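# Fit the cover onto the gearbox with two arms

## Task

Place the cover onto the gearbox so that it stays seated there after the robot lets go.

## Robot and tools

Robot: two arms, left_arm and right_arm, each with six joints and a two-finger gripper. They face a table, with a camera stand bolted behind them. Nothing may end up off the table; a loose object may occasionally get a brief nudge.

Frame: all hand positions and quaternions use the scene frame. Origin is at table-top height midway between the nominal bases, +x points out over the table, +z up, and left_arm sits on +y. Calibrated bases: left_arm at (-0.006, +0.248, 0) m with quat_wxyz (+1.000, 0, 0, +0.030); right_arm at (-0.042, -0.269, 0) m with quat_wxyz (+1.000, 0, 0, +0.005). Printed hand poses may be off by a few centimetres, worse at long reach. A gripper's fingers point along its +z and part along its y; end_effector_position is the spot between the pads, about 1 cm short of the tips.

Joint order (unusual, use only this): shoulder, wrist yaw, wrist pitch, elbow, waist, wrist roll. Stated ranges in radians: shoulder 0.000 to 3.142, wrist yaw -1.571 to 1.571, wrist pitch -1.571 to 1.571, elbow 0.000 to 3.142, waist -2.618 to 3.054, wrist roll -2.094 to 2.094. Real ends can differ by up to 0.059 rad. A target beyond an end by more than 0.059 rad and farther out than the current angle is refused; one past the real end is clipped, and the result may print "joint sent to its limit".

A row is one flat list of 14 numbers covering both arms: left_arm's six joint targets (absolute angles, rad, in the order above) then its opening, then the same seven for right_arm. Opening is on a -1 (shut) to +1 (fully open) scale. Always send both arms; to keep an arm still, repeat its "Joint targets" values and its current gripper command (0 is a real command, not 'no change').

Tools:
- execute_actions(actions, cameras): actions is a list of actions; each action is up to 15 rows, one per 1/30 s step, the last row held to fill 15 steps. An empty list returns the state plus all camera images. cameras: list of names, ["all"], or [].
- move(target, speed, blend, opening_speed, grip_force, blocking, cameras): target is one 14-number row or a list of up to 15 rows, all absolute joint angles; joints of both arms travel in step, so hands follow curves, with no obstacle avoidance. speed in rad/s for the joint with the longest way, 0.01 to 12.57, default 0.5, one value or one per target. blend in rad rounds corners in a list (0 means stop at each). opening_speed: gripper scale units per second, at least 0.2; use it to close gently. grip_force: newtons per pad, 10 to 50, one value or one per arm; it persists, and low values close slowly. blocking=false returns after about 0.5 s while motion continues; a new move then replaces it. Paths shorter than 0.5 s are stretched; longer than 10 s stop short. The result ends with a "move:" line: done, off_target (resting more than 0.035 rad away), moving, held, fault, possibly limits=held. Done does not prove contact or its absence.
- wait(seconds 0 to 10): lets time pass holding commands; returns early if a move ends.
- stop(): brakes the current move; needs some distance.
- zoom_image(camera, region): camera is cam_high, cam_left_wrist or cam_right_wrist; region [x0, y0, x1, y1] in pixels of the 896x504 image, at most 504 per side, from the latest images.
- finished_scene(scene): ends the current scene irreversibly; pass its number. Call it only once the cover sits on the gearbox on its own.

Motion limits: per step, a joint target stays within 0.339 rad (waist, shoulder, elbow) or 2.2 rad (wrist joints) of its measured angle, and if a target would shift the hand over 200 mm the whole arm's targets are scaled back. Large changes in execute_actions therefore need several actions. Friction and gravity can leave joints short; small turns may not occur.

Results: Joint positions and Joint velocities give per arm the six joints (rad, rad/s) then finger-pad gap (m; 0.094 fully open). Joint targets shows what joints are being driven to now. Tool commands shows gripper commands. grip_measured is the opening on the -1 to 1 scale; with nothing held it reads a bit wide, on a hard part about 0.064 narrower than the part. Force builds about 1 N per 0.001 below first touch, then jumps to the force limit near 20 N; release by commanding well above grip_measured. Joint torques follow joint order, include the arm's own weight, and numbers 1, 4, 5 wrap at ±28 N m. "joint command not followed" means the clearance check altered targets; it does not keep the two grippers apart. Calls running actions also list sampled joint positions.

Cameras: cam_high (fixed, overhead behind), cam_left_wrist, cam_right_wrist, each 896x504, with calibration given (K, distortion, T_world_to_cam); wrist images can lag while the arm moves, and fixed-camera positions may drift a little.

Avoid: dropping the cover or releasing it while moving, fast impacts, hard presses, knocking the gearbox or fixtures, arm-to-arm contact (a gripper closing on the other's fingers counts), and strain on the wrist-camera cables, whose contact counts as the hand touching. Watch heat: long stretched holds or pushing against unreachable poses produce MOTOR HOT, then an OVER-TEMPERATURE FAULT folds the arm away for the rest of the scene. The scene keeps running while replies are written, so plan efficiently; smooth, low-effort motion is preferred.

Each tool is called after "Emit:" as name([rows], argument=value, ...), one row to a line, values as JSON.

## Session

Emit:
execute_actions(actions=[])

Scene clock: 0.00 s.
left_arm: end_effector_position=(+0.3786, +0.2767, +0.0979) grip_measured=+1.000 end_effector_quat_wxyz=(+0.579, -0.040, +0.814, +0.021) | right_arm: end_effector_position=(+0.3469, -0.2765, +0.0850) grip_measured=+1.000 end_effector_quat_wxyz=(+0.551, +0.011, +0.834, -0.027)
Joint names: [shoulder, wrist yaw, wrist pitch, elbow, waist, wrist roll]
Joint positions: left_arm=[1.47 -0.02 0.8 0.335 0.004 -0.019 0.094] | right_arm=[1.499 0.066 0.721 0.376 0.001 -0.008 0.094]
Joint velocities: within noise
Joint torques (N m): no reading
Heat: left arm: 31 °C; right arm: 31 °C.
Joint targets: left_arm=[1.467 -0.020 0.795 0.340 0.004 -0.019] | right_arm=[1.491 0.067 0.723 0.384 0.001 -0.007]
Tool commands: left_gripper/opening=+1.0 right_gripper/opening=+1.0

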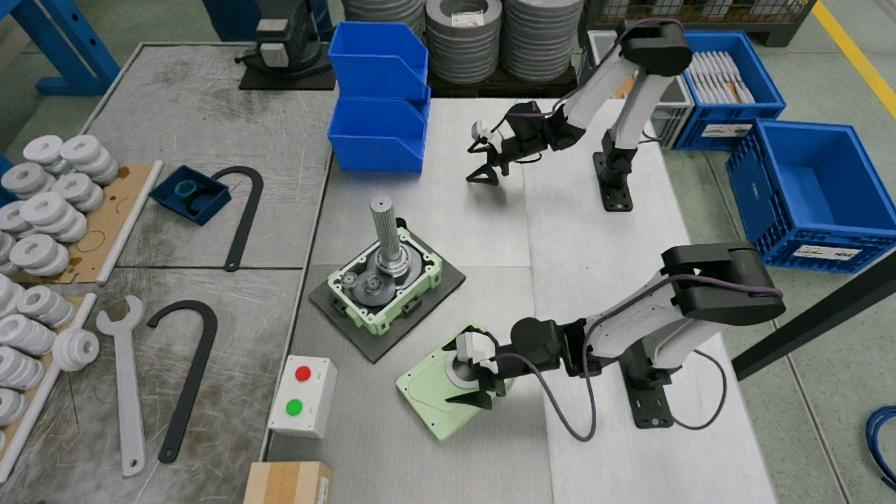

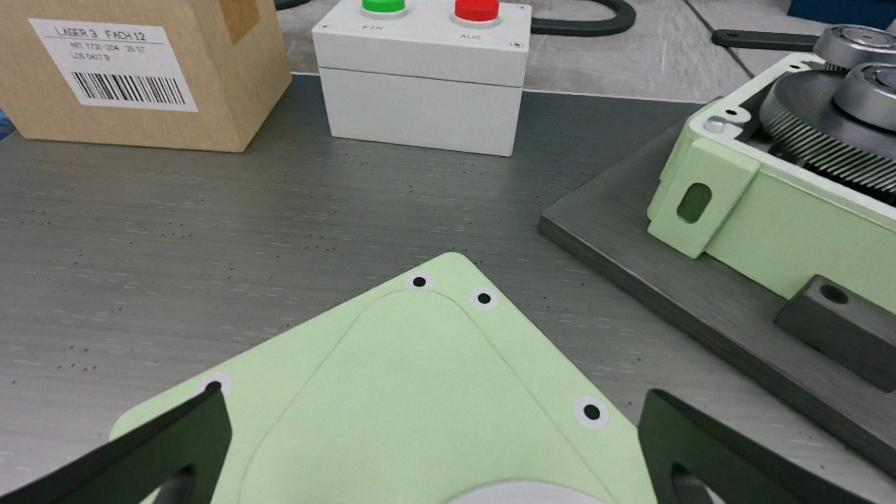

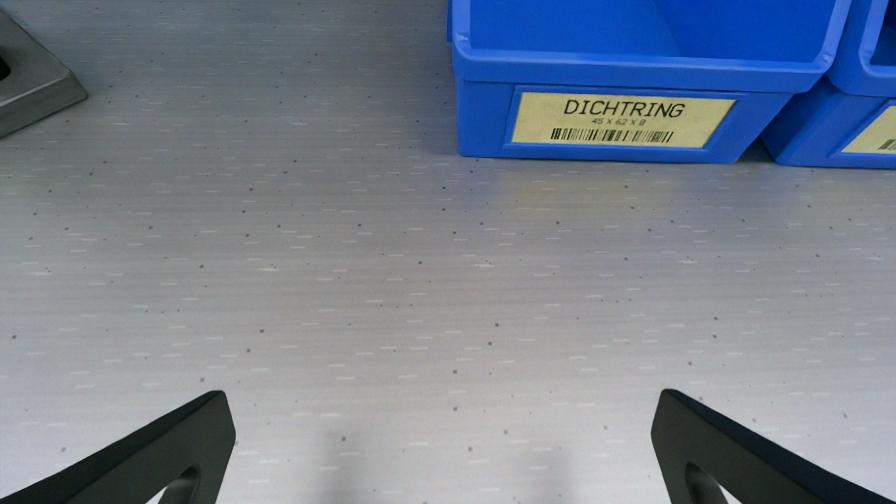

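Emit:
zoom_image(camera="cam_high", region=[290, 180, 540, 460])

Emit:
zoom_image(camera="cam_left_wrist", region=[448, 0, 896, 504])

Scaled by 1.800 from the camera's 896x504 image, which has a finer 1280x720 frame.

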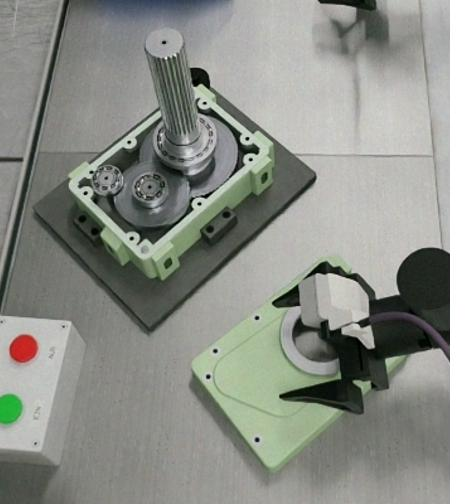

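Scaled by 1.000.

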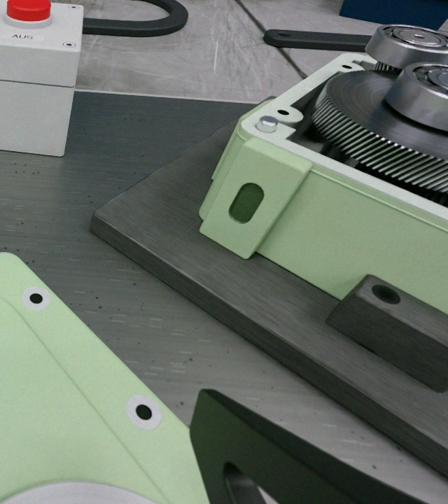

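Emit:
move(target=[1.3,-0.02,-1.2,1.4,0.004,-0.019,1,1.4,0.066,-0.7,1.3,0.6,-0.008,1], speed=1.2, cameras=["all"])

Scene clock: 45.60 s.
left_arm: end_effector_position=(+0.2938, +0.2712, +0.2229) grip_measured=+1.000 end_effector_quat_wxyz=(+0.224, -0.043, +0.974, +0.015) | right_arm: end_effector_position=(+0.2915, -0.0528, +0.2123) grip_measured=+1.000 end_effector_quat_wxyz=(+0.351, -0.269, +0.894, +0.075)
Joint names: [shoulder, wrist yaw, wrist pitch, elbow, waist, wrist roll]
Joint positions: left_arm=[1.311 -0.02 -1.19 1.383 0.004 -0.019 0.094] | right_arm=[1.42 0.067 -0.685 1.267 0.595 -0.008 0.094]
Joint torques (N m): left_arm=[-5.2 -0.01 1.25 7.42 -0.64 0.13] | right_arm=[-7.9 -0.03 1.07 10.82 0.36 -0.1]
Heat: left arm: 32 °C; right arm: 34 °C.
Joint targets: left_arm=[1.300 -0.020 -1.200 1.400 0.004 -0.019] | right_arm=[1.400 0.066 -0.700 1.300 0.600 -0.008]
move: done
camera_calibration:
cam_left_wrist: T_world_to_cam=[[0.0942218, -0.995482, 0.0117503, 0.237059], [-0.995481, -0.094349, -0.0107794, 0.358153], [0.0118393, -0.0106815, -0.999873, 0.313468], [0, 0, 0, 1]] pos_world=[0.330487, 0.273128, 0.314504]
cam_right_wrist: T_world_to_cam=[[0.535159, -0.842759, 0.0579796, -0.210981], [-0.797564, -0.526692, -0.294088, 0.305599], [0.278383, 0.111141, -0.954018, 0.217115], [0, 0, 0, 1]] pos_world=[0.296202, -0.0409805, 0.309237]

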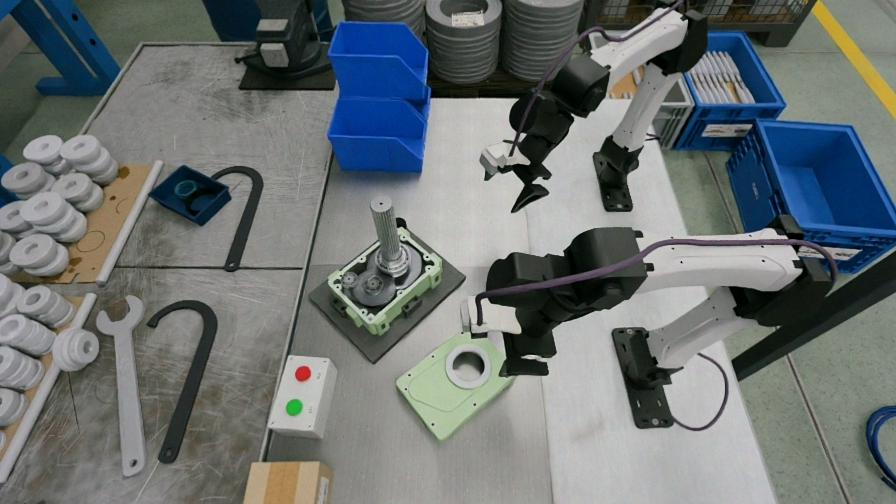

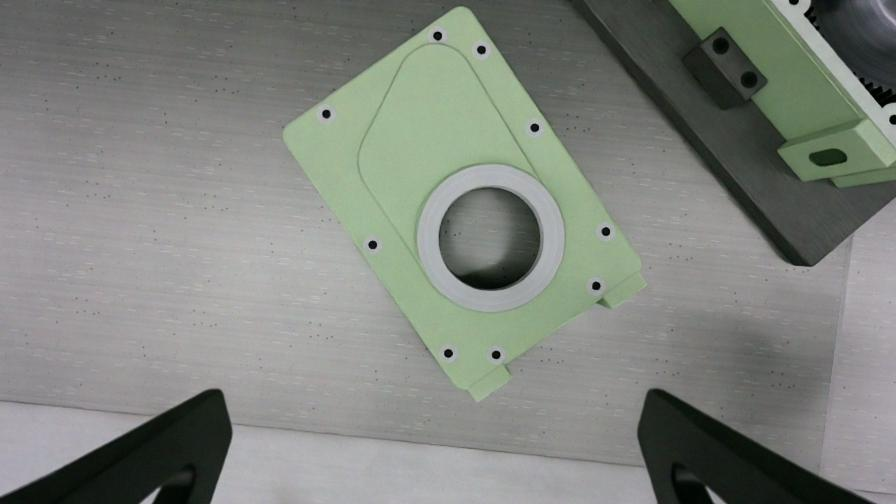

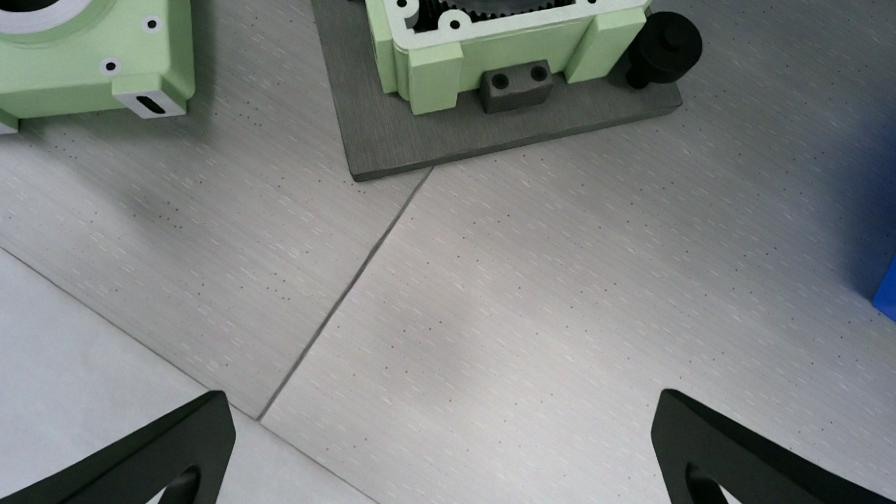

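Emit:
zoom_image(camera="cam_left_wrist", region=[260, 0, 680, 420])

Emit:
zoom_image(camera="cam_right_wrist", region=[0, 0, 300, 170])

Emit:
zoom_image(camera="cam_high", region=[300, 180, 540, 450])

Scaled by 1.200 from the camera's 896x504 image, which has a finer 1280x720 frame.

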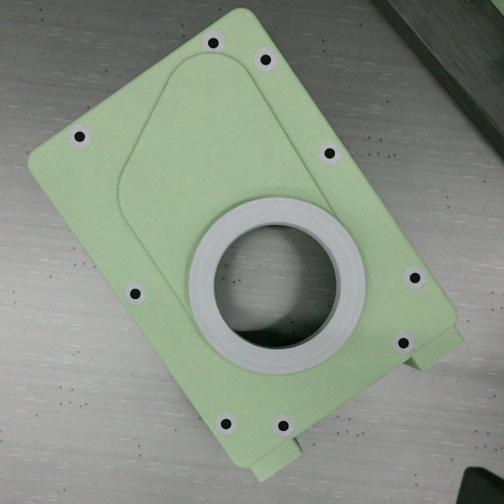

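Scaled by 1.680 from the camera's 896x504 image, which has a finer 1280x720 frame.

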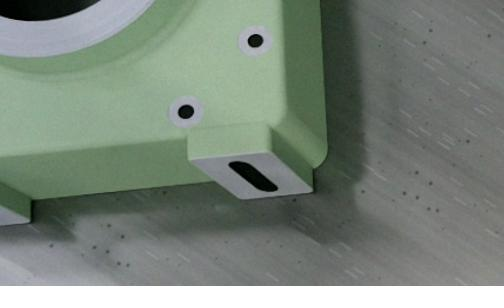

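Scaled by 1.867 from the camera's 896x504 image, which has a finer 1280x720 frame.

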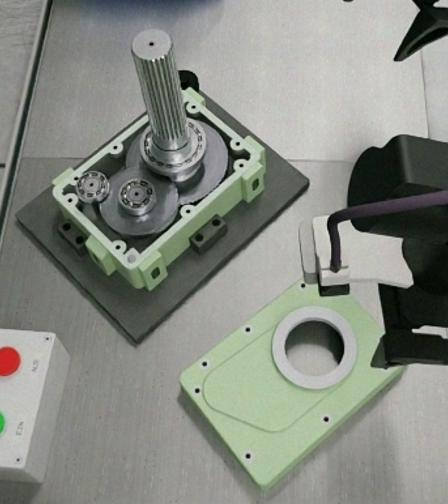

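Emit:
move(target=[1.3,-0.02,-1.2,1.4,0.004,-0.019,1,1.62,0.066,1.3,0.3,0.89,-0.008,1], speed=1.2, cameras=["all"])

Emit:
zoom_image(camera="cam_right_wrist", region=[200, 40, 700, 400])

Scene clock: 117.67 s.
left_arm: end_effector_position=(+0.2937, +0.2712, +0.2229) grip_measured=+1.000 end_effector_quat_wxyz=(+0.224, -0.043, +0.974, +0.015) | right_arm: end_effector_position=(+0.2189, +0.0365, +0.1512) grip_measured=+1.000 end_effector_quat_wxyz=(+0.641, -0.290, +0.654, +0.277)
Joint names: [shoulder, wrist yaw, wrist pitch, elbow, waist, wrist roll]
Joint positions: left_arm=[1.311 -0.02 -1.191 1.383 0.004 -0.019 0.094] | right_arm=[1.611 0.067 1.276 0.311 0.883 -0.008 0.094]
Joint torques (N m): left_arm=[-5.2 -0.03 1.25 7.41 -0.58 0.12] | right_arm=[-4.64 -0.06 1.83 4.14 0.49 -0.1]
Heat: left arm: 34 °C; right arm: 40 °C.
Joint targets: left_arm=[1.300 -0.020 -1.200 1.400 0.004 -0.019] | right_arm=[1.620 0.066 1.300 0.300 0.890 -0.008]
move: done
camera_calibration:
cam_left_wrist: T_world_to_cam=[[0.0942273, -0.995482, 0.0117126, 0.23707], [-0.995485, -0.0943497, -0.0103812, 0.358029], [0.0114394, -0.0106816, -0.999878, 0.313502], [0, 0, 0, 1]] pos_world=[0.330488, 0.273128, 0.314404]
cam_right_wrist: T_world_to_cam=[[0.733939, -0.679104, 0.0123167, -0.135841], [-0.292421, -0.332296, -0.896699, 0.25024], [0.613045, 0.65452, -0.442469, -0.00131202], [0, 0, 0, 1]] pos_world=[0.173679, -0.00823763, 0.225483]

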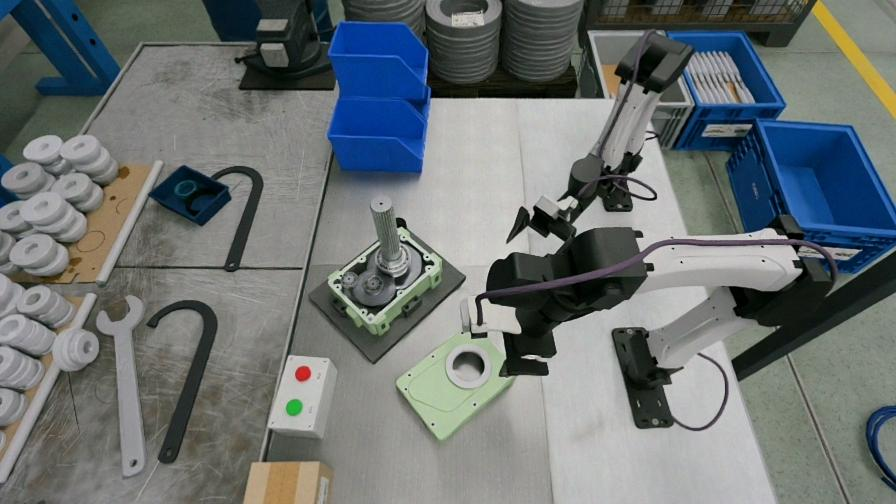

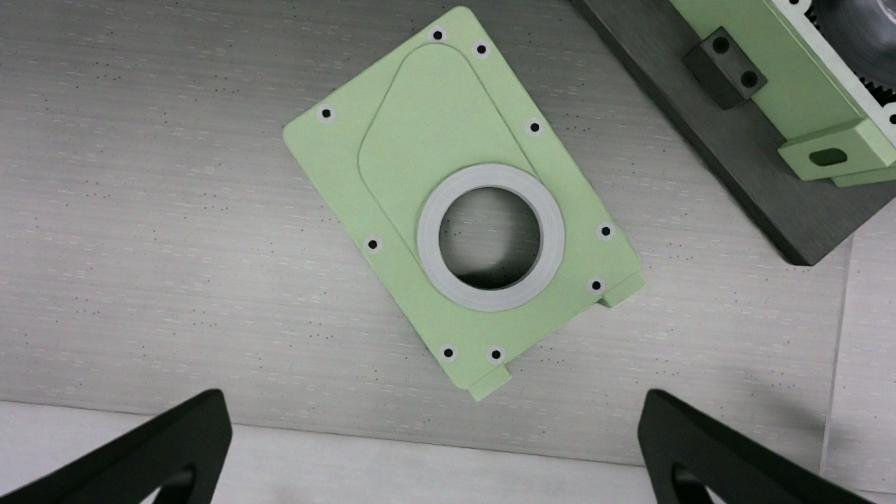

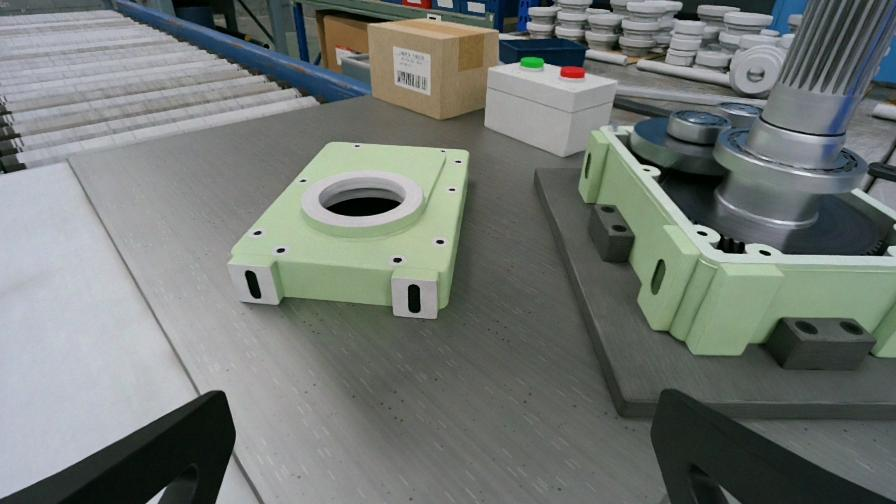

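Scaled by 1.008 from the camera's 896x504 image, which has a finer 1280x720 frame.

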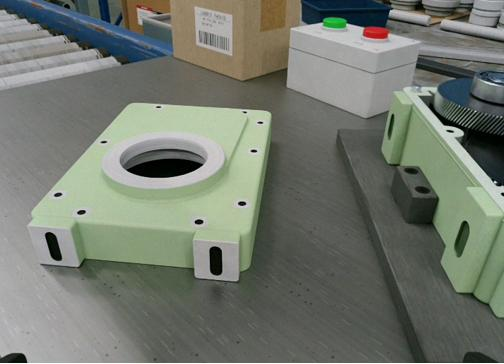

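Emit:
zoom_image(camera="cam_high", region=[390, 320, 530, 450])

Emit:
zoom_image(camera="cam_right_wrist", region=[220, 130, 480, 330])

Emit:
zoom_image(camera="cam_right_wrist", region=[530, 0, 896, 420])

Emit:
zoom_image(camera="cam_left_wrist", region=[380, 140, 600, 340])

Scaled by 3.600 from the camera's 896x504 image, which has a finer 1280x720 frame.

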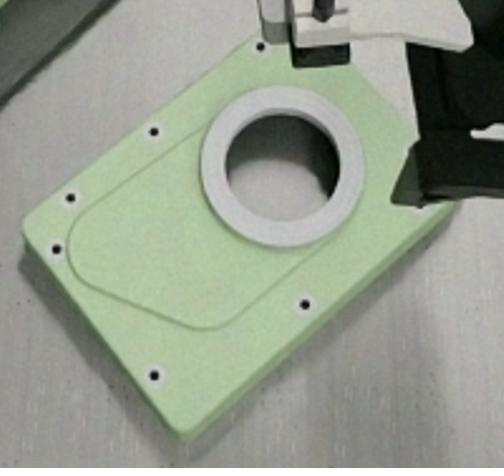

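Scaled by 1.938 from the camera's 896x504 image, which has a finer 1280x720 frame.

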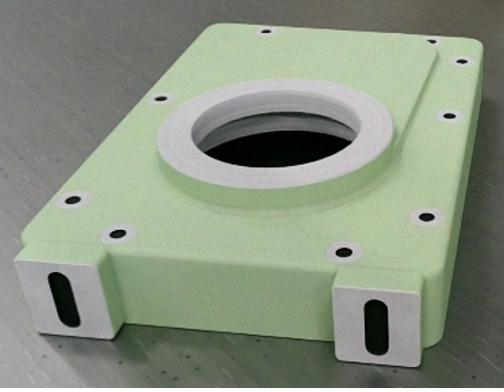

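Scaled by 1.200 from the camera's 896x504 image, which has a finer 1280x720 frame.

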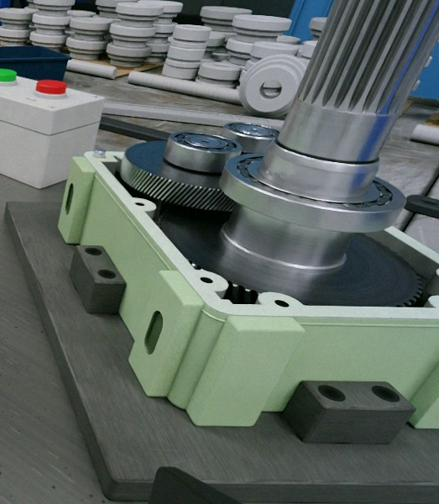

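Scaled by 2.291 from the camera's 896x504 image, which has a finer 1280x720 frame.

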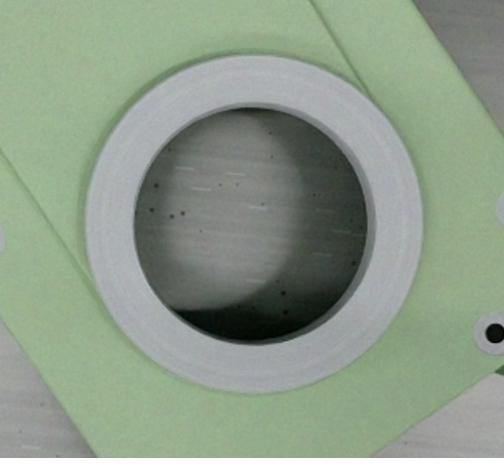

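Emit:
zoom_image(camera="cam_high", region=[490, 130, 670, 260])

Emit:
zoom_image(camera="cam_high", region=[450, 210, 650, 400])

Scaled by 2.800 from the camera's 896x504 image, which has a finer 1280x720 frame.

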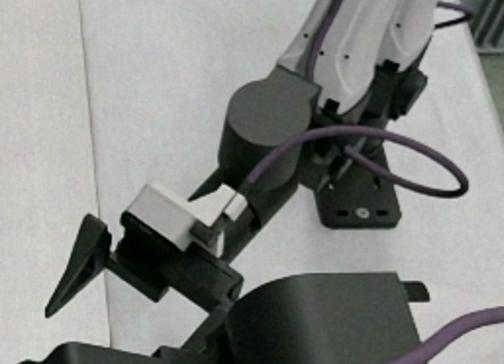

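Scaled by 2.520 from the camera's 896x504 image, which has a finer 1280x720 frame.

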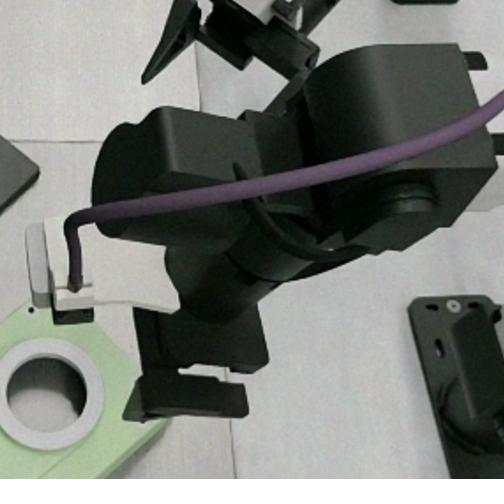

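Emit:
zoom_image(camera="cam_high", region=[315, 190, 475, 350])

Scaled by 3.150 from the camera's 896x504 image, which has a finer 1280x720 frame.

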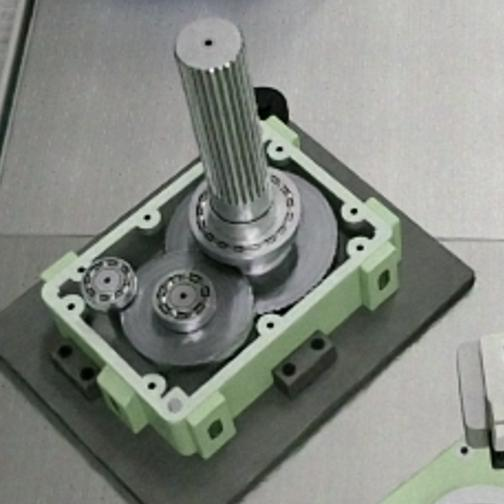

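Emit:
move(target=[1.472,0.397,0.949,0.197,0.157,0.13,1,1.62,0.066,1.3,0.3,0.89,-0.008,1], speed=1.0, cameras=["all"])

Scene clock: 280.60 s.
left_arm: end_effector_position=(+0.3470, +0.2562, +0.0886) grip_measured=+1.000 end_effector_quat_wxyz=(+0.594, +0.078, +0.798, -0.060) | right_arm: end_effector_position=(+0.2189, +0.0365, +0.1514) grip_measured=+1.000 end_effector_quat_wxyz=(+0.641, -0.290, +0.654, +0.277)
Joint names: [shoulder, wrist yaw, wrist pitch, elbow, waist, wrist roll]
Joint positions: left_arm=[1.46 0.392 0.942 0.203 0.151 0.12 0.094] | right_arm=[1.611 0.067 1.277 0.311 0.883 -0.008 0.094]
Joint torques (N m): left_arm=[-2.99 0.12 2.36 4.01 -0.09 0.24] | right_arm=[-4.62 -0.06 1.84 4.16 0.47 -0.1]
Heat: left arm: 37 °C; right arm: 41 °C.
Joint targets: left_arm=[1.472 0.397 0.949 0.197 0.157 0.130] | right_arm=[1.620 0.066 1.300 0.300 0.890 -0.008]
move: done
camera_calibration:
cam_left_wrist: T_world_to_cam=[[-0.209128, -0.977672, 0.0205805, 0.318602], [-0.656663, 0.124806, -0.743785, 0.299431], [0.724609, -0.169061, -0.668101, -0.0578401], [0, 0, 0, 1]] pos_world=[0.305165, 0.264339, 0.177512]
cam_right_wrist: T_world_to_cam=[[0.733912, -0.679134, 0.01228, -0.135756], [-0.291997, -0.331769, -0.897033, 0.250307], [0.613279, 0.654757, -0.441794, -0.00139781], [0, 0, 0, 1]] pos_world=[0.173579, -0.00823729, 0.225583]

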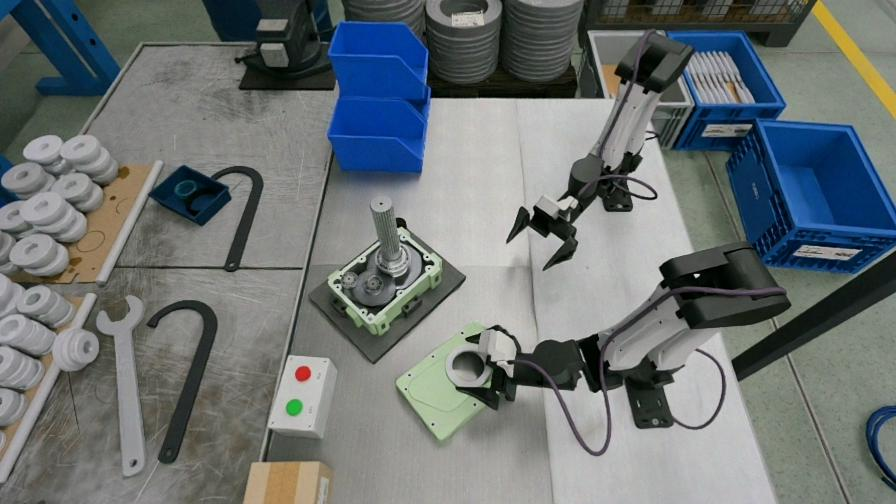

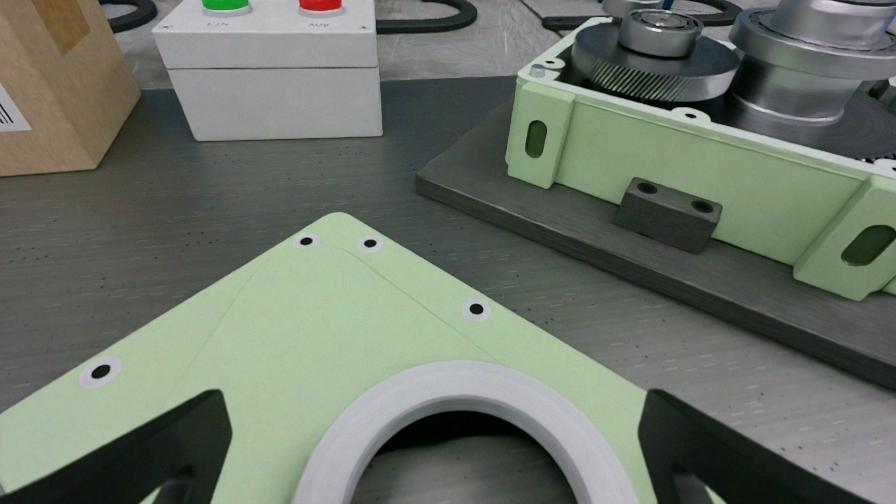

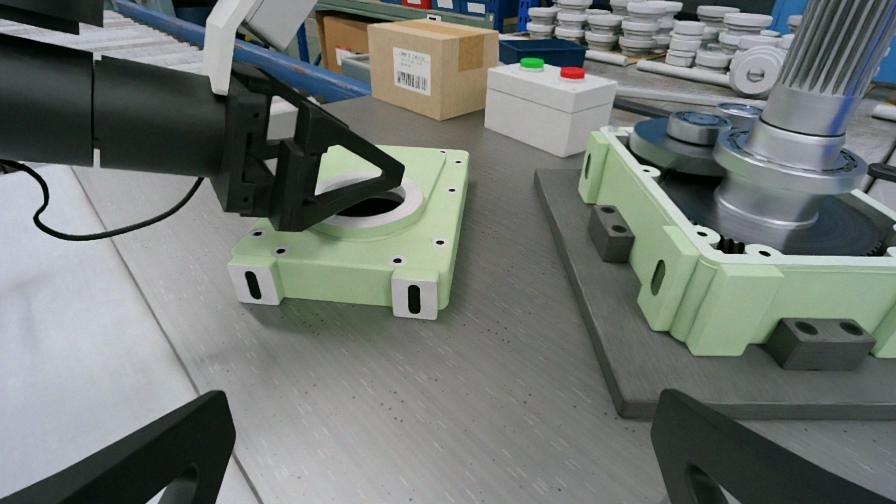

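Emit:
zoom_image(camera="cam_right_wrist", region=[180, 40, 480, 340])

Emit:
zoom_image(camera="cam_high", region=[390, 310, 560, 450])

Scaled by 1.680 from the camera's 896x504 image, which has a finer 1280x720 frame.

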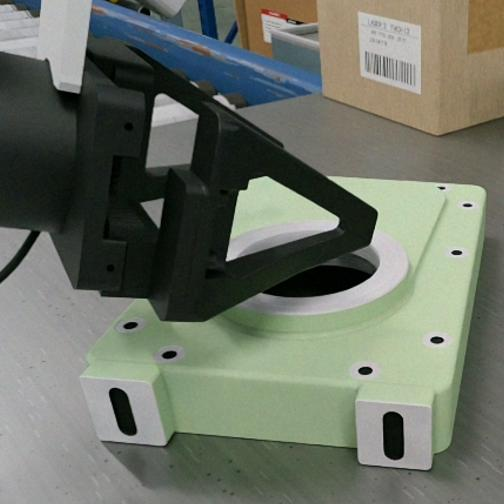

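Scaled by 2.965 from the camera's 896x504 image, which has a finer 1280x720 frame.

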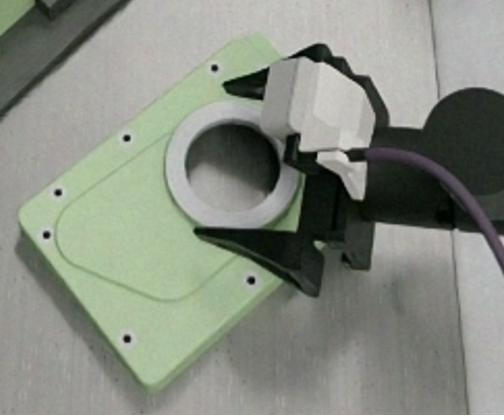

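Emit:
move(target=[1.519,0.367,1.005,0.159,0.129,0.136,1,1.62,0.066,1.3,0.3,0.89,-0.008,1], speed=0.3, cameras=["all"])

Emit:
zoom_image(camera="cam_right_wrist", region=[180, 40, 480, 340])

Emit:
zoom_image(camera="cam_high", region=[390, 310, 560, 450])

Scene clock: 338.23 s.
left_arm: end_effector_position=(+0.3393, +0.2510, +0.0728) grip_measured=+1.000 end_effector_quat_wxyz=(+0.583, +0.080, +0.806, -0.061) | right_arm: end_effector_position=(+0.2189, +0.0365, +0.1515) grip_measured=+1.000 end_effector_quat_wxyz=(+0.642, -0.290, +0.654, +0.277)
Joint names: [shoulder, wrist yaw, wrist pitch, elbow, waist, wrist roll]
Joint positions: left_arm=[1.507 0.377 0.998 0.165 0.134 0.126 0.094] | right_arm=[1.611 0.067 1.277 0.311 0.883 -0.008 0.094]
Joint torques (N m): left_arm=[-3.03 -0.01 2.34 3.59 -1.06 0.24] | right_arm=[-4.6 -0.06 1.83 4.15 0.49 -0.1]
Heat: left arm: 33 °C; right arm: 43 °C.
Joint targets: left_arm=[1.519 0.367 1.005 0.159 0.129 0.136] | right_arm=[1.620 0.066 1.300 0.300 0.890 -0.008]
move: done
camera_calibration:
cam_left_wrist: T_world_to_cam=[[-0.213418, -0.976721, 0.0216553, 0.313388], [-0.675888, 0.131607, -0.725159, 0.286698], [0.705428, -0.169398, -0.688241, -0.0556022], [0, 0, 0, 1]] pos_world=[0.299882, 0.258942, 0.162847]
cam_right_wrist: T_world_to_cam=[[0.733931, -0.679115, 0.0122016, -0.135811], [-0.291816, -0.33149, -0.897194, 0.250372], [0.613342, 0.654918, -0.441467, -0.00137145], [0, 0, 0, 1]] pos_world=[0.173579, -0.00833717, 0.225684]

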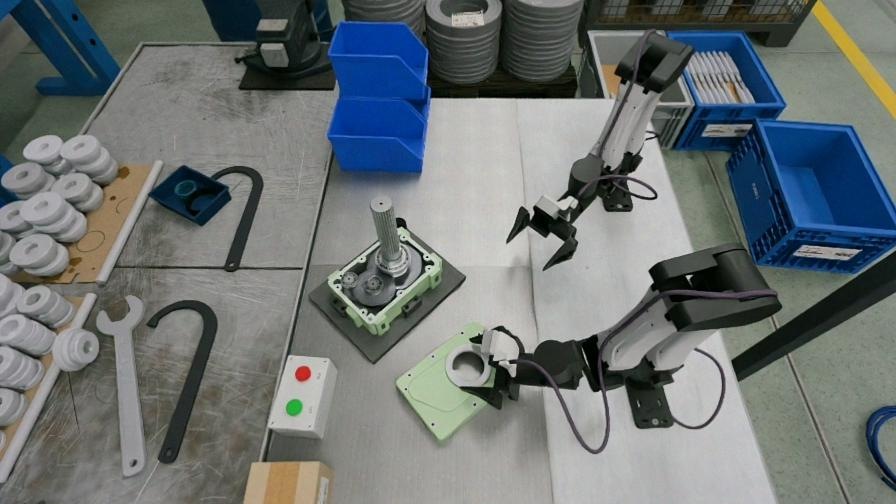

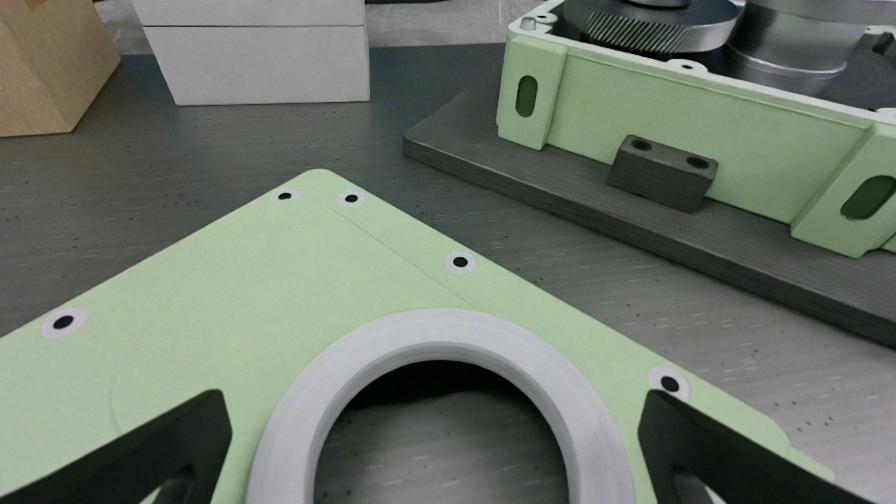

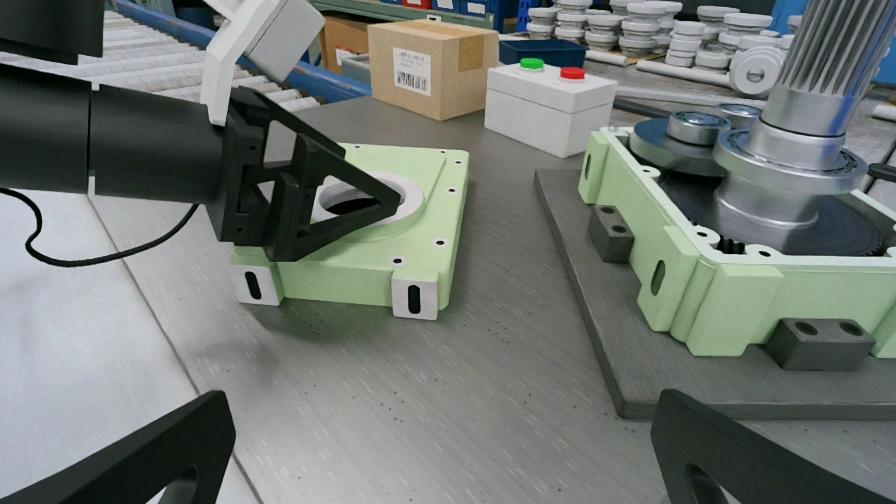

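Scaled by 1.680 from the camera's 896x504 image, which has a finer 1280x720 frame.

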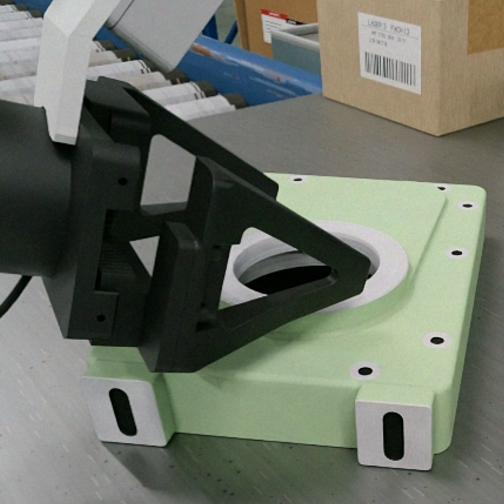

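Scaled by 2.965 from the camera's 896x504 image, which has a finer 1280x720 frame.

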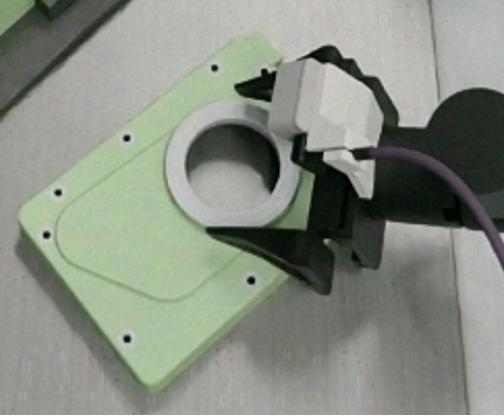

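Emit:
move([
  [1.3,-0.02,-1.2,1.4,0.004,-0.019,1,1.62,0.066,1.3,0.3,0.89,-0.008,1],
  [1.3,-0.02,-1.2,1.4,0.004,-0.019,1,2.006,0.327,0.95,0.792,1.045,0.144,-0.04],
], speed=[1.2,0.5], blend=0.15, cameras=["all"])

Scene clock: 484.97 s.
left_arm: end_effector_position=(+0.2937, +0.2712, +0.2230) grip_measured=+1.000 end_effector_quat_wxyz=(+0.224, -0.041, +0.974, +0.012) | right_arm: end_effector_position=(+0.2518, +0.1356, +0.0773) grip_measured=-0.038 end_effector_quat_wxyz=(+0.563, -0.264, +0.749, +0.228)
Joint names: [shoulder, wrist yaw, wrist pitch, elbow, waist, wrist roll]
Joint positions: left_arm=[1.311 -0.011 -1.191 1.383 0.009 -0.012 0.094] | right_arm=[1.994 0.314 0.953 0.763 1.041 0.135 0.045]
Joint torques (N m): left_arm=[-5.18 -0.11 1.25 7.38 -1.1 0.06] | right_arm=[-8.23 0.13 1.57 8.1 0.24 0.02]
Heat: left arm: 39 °C; right arm: 44 °C.
Joint targets: left_arm=[1.300 -0.020 -1.200 1.400 0.004 -0.019] | right_arm=[2.006 0.327 0.950 0.792 1.045 0.144]
move: done
camera_calibration:
cam_left_wrist: T_world_to_cam=[[0.0891166, -0.995879, 0.0168391, 0.237578], [-0.99595, -0.0892997, -0.0104513, 0.356656], [0.011912, -0.0158395, -0.999804, 0.314938], [0, 0, 0, 1]] pos_world=[0.330288, 0.273437, 0.314603]
cam_right_wrist: T_world_to_cam=[[0.65215, -0.756953, -0.0414955, -0.0564906], [-0.508358, -0.396056, -0.764664, 0.279285], [0.562381, 0.519771, -0.643091, -0.0724989], [0, 0, 0, 1]] pos_world=[0.219589, 0.105535, 0.164592]

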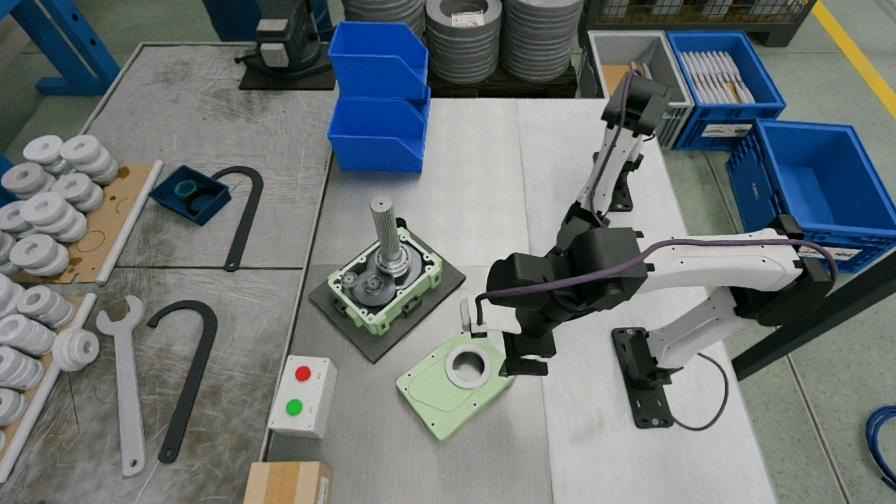

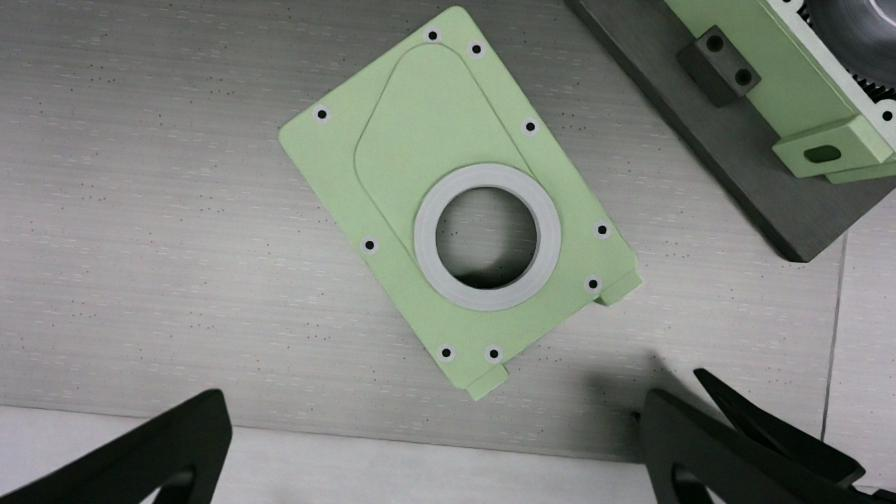

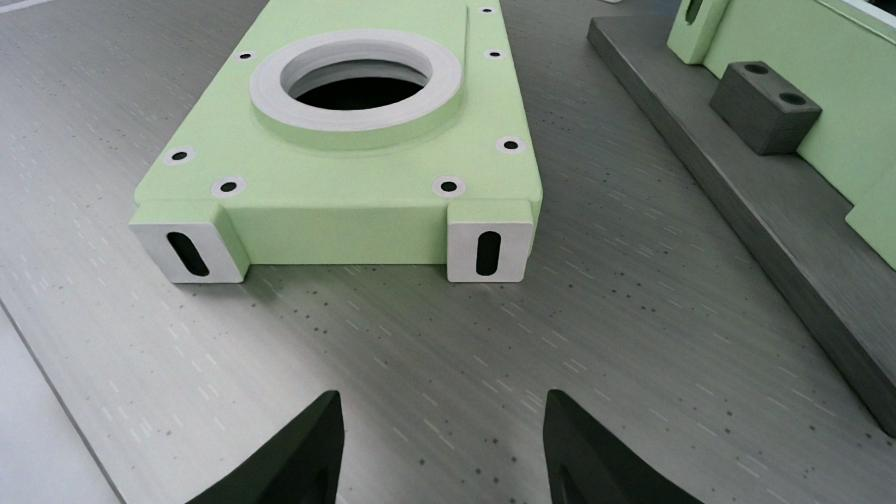

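Emit:
move(target=[1.3,-0.02,-1.2,1.4,0.004,-0.019,1,2.13,0.25,0.998,0.884,0.967,0.116,-0.04], speed=0.3, cameras=["cam_left_wrist","cam_right_wrist"])

Scene clock: 512.13 s.
left_arm: end_effector_position=(+0.2937, +0.2712, +0.2230) grip_measured=+1.000 end_effector_quat_wxyz=(+0.224, -0.041, +0.974, +0.012) | right_arm: end_effector_position=(+0.2862, +0.1381, +0.0555) grip_measured=-0.038 end_effector_quat_wxyz=(+0.562, -0.258, +0.754, +0.221)
Joint names: [shoulder, wrist yaw, wrist pitch, elbow, waist, wrist roll]
Joint positions: left_arm=[1.311 -0.011 -1.191 1.383 0.009 -0.012 0.094] | right_arm=[2.118 0.264 0.98 0.854 0.97 0.122 0.045]
Joint torques (N m): left_arm=[-5.16 -0.13 1.25 7.41 -1.09 0.04] | right_arm=[-9.11 -0.14 1.77 8.09 -0.39 -0.17]
Heat: left arm: 34 °C; right arm: 40 °C.
Joint targets: left_arm=[1.300 -0.020 -1.200 1.400 0.004 -0.019] | right_arm=[2.130 0.250 0.998 0.884 0.967 0.116]
move: done
camera_calibration:
cam_left_wrist: T_world_to_cam=[[0.0891166, -0.995879, 0.0168391, 0.237578], [-0.99595, -0.0892997, -0.0104513, 0.356656], [0.011912, -0.0158395, -0.999804, 0.314938], [0, 0, 0, 1]] pos_world=[0.330288, 0.273437, 0.314603]
cam_right_wrist: T_world_to_cam=[[0.636923, -0.769843, -0.0408761, -0.071833], [-0.52131, -0.391027, -0.758507, 0.283756], [0.567948, 0.50442, -0.650381, -0.106258], [0, 0, 0, 1]] pos_world=[0.254026, 0.109255, 0.143187]
Images, in order (width x height): cam_left_wrist 896x504, cam_right_wrist 896x504.

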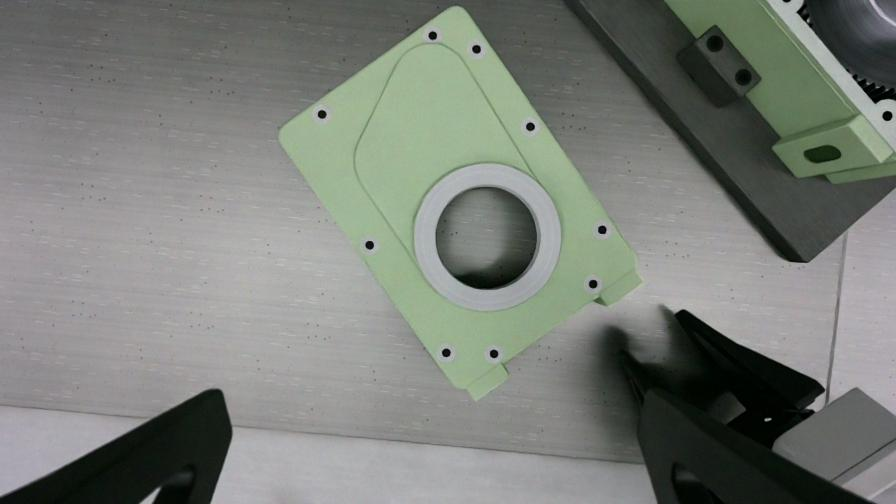

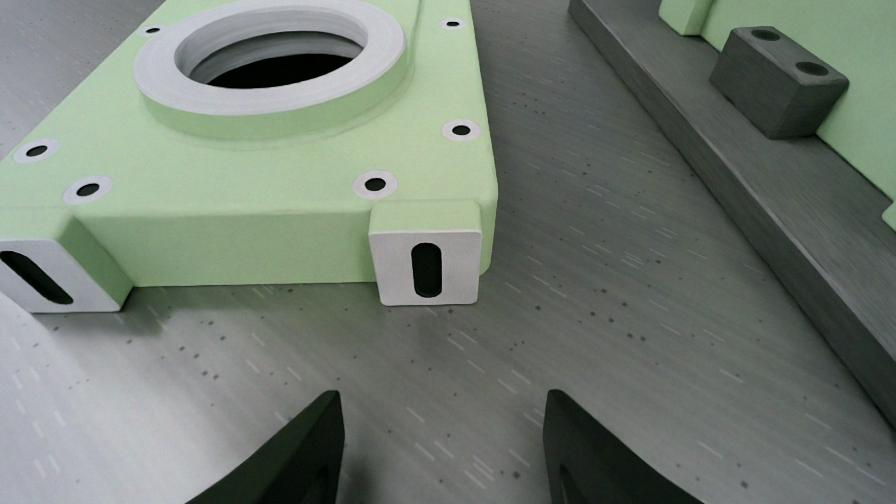

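Emit:
move(target=[1.3,-0.02,-1.2,1.4,0.004,-0.019,1,2.23,0.209,0.889,1.085,0.941,0.096,-0.04], speed=0.25, cameras=["cam_left_wrist","cam_right_wrist"])

Scene clock: 530.93 s.
left_arm: end_effector_position=(+0.2937, +0.2712, +0.2230) grip_measured=+1.000 end_effector_quat_wxyz=(+0.224, -0.041, +0.974, +0.012) | right_arm: end_effector_position=(+0.3144, +0.1712, +0.0568) grip_measured=-0.038 end_effector_quat_wxyz=(+0.562, -0.268, +0.749, +0.227)
Joint names: [shoulder, wrist yaw, wrist pitch, elbow, waist, wrist roll]
Joint positions: left_arm=[1.311 -0.011 -1.191 1.383 0.009 -0.012 0.094] | right_arm=[2.215 0.222 0.889 1.05 0.949 0.102 0.045]
Joint torques (N m): left_arm=[-5.14 -0.11 1.24 7.39 -1.05 0.06] | right_arm=[-10.04 -0.13 1.61 9.03 -0.9 -0.15]
Heat: left arm: 33 °C; right arm: 41 °C.
Joint targets: left_arm=[1.300 -0.020 -1.200 1.400 0.004 -0.019] | right_arm=[2.230 0.209 0.889 1.085 0.941 0.096]
move: done
camera_calibration:
cam_left_wrist: T_world_to_cam=[[0.0891166, -0.995879, 0.0168391, 0.237578], [-0.99595, -0.0892997, -0.0104513, 0.356656], [0.011912, -0.0158395, -0.999804, 0.314938], [0, 0, 0, 1]] pos_world=[0.330288, 0.273437, 0.314603]
cam_right_wrist: T_world_to_cam=[[0.655821, -0.754117, -0.0347336, -0.0731682], [-0.505526, -0.404532, -0.7621, 0.31001], [0.560661, 0.51736, -0.646527, -0.138188], [0, 0, 0, 1]] pos_world=[0.28218, 0.141725, 0.144374]
Images, in order (width x height): cam_left_wrist 896x504, cam_right_wrist 896x504.

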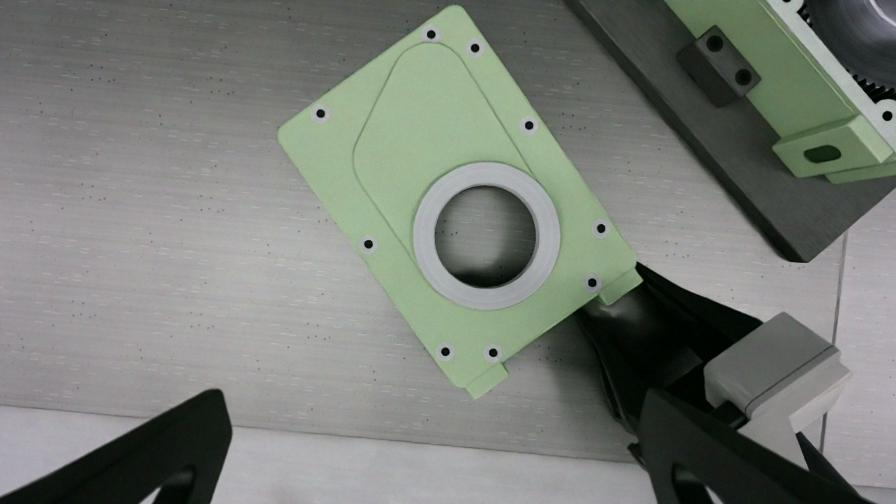

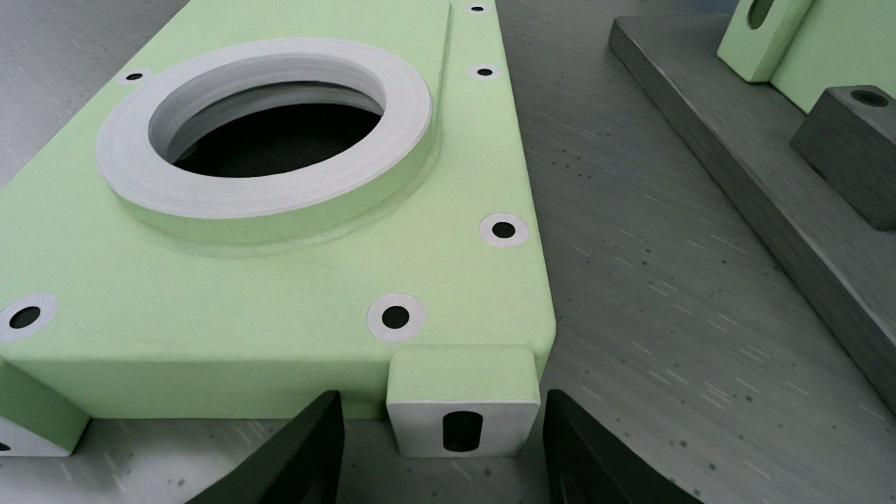

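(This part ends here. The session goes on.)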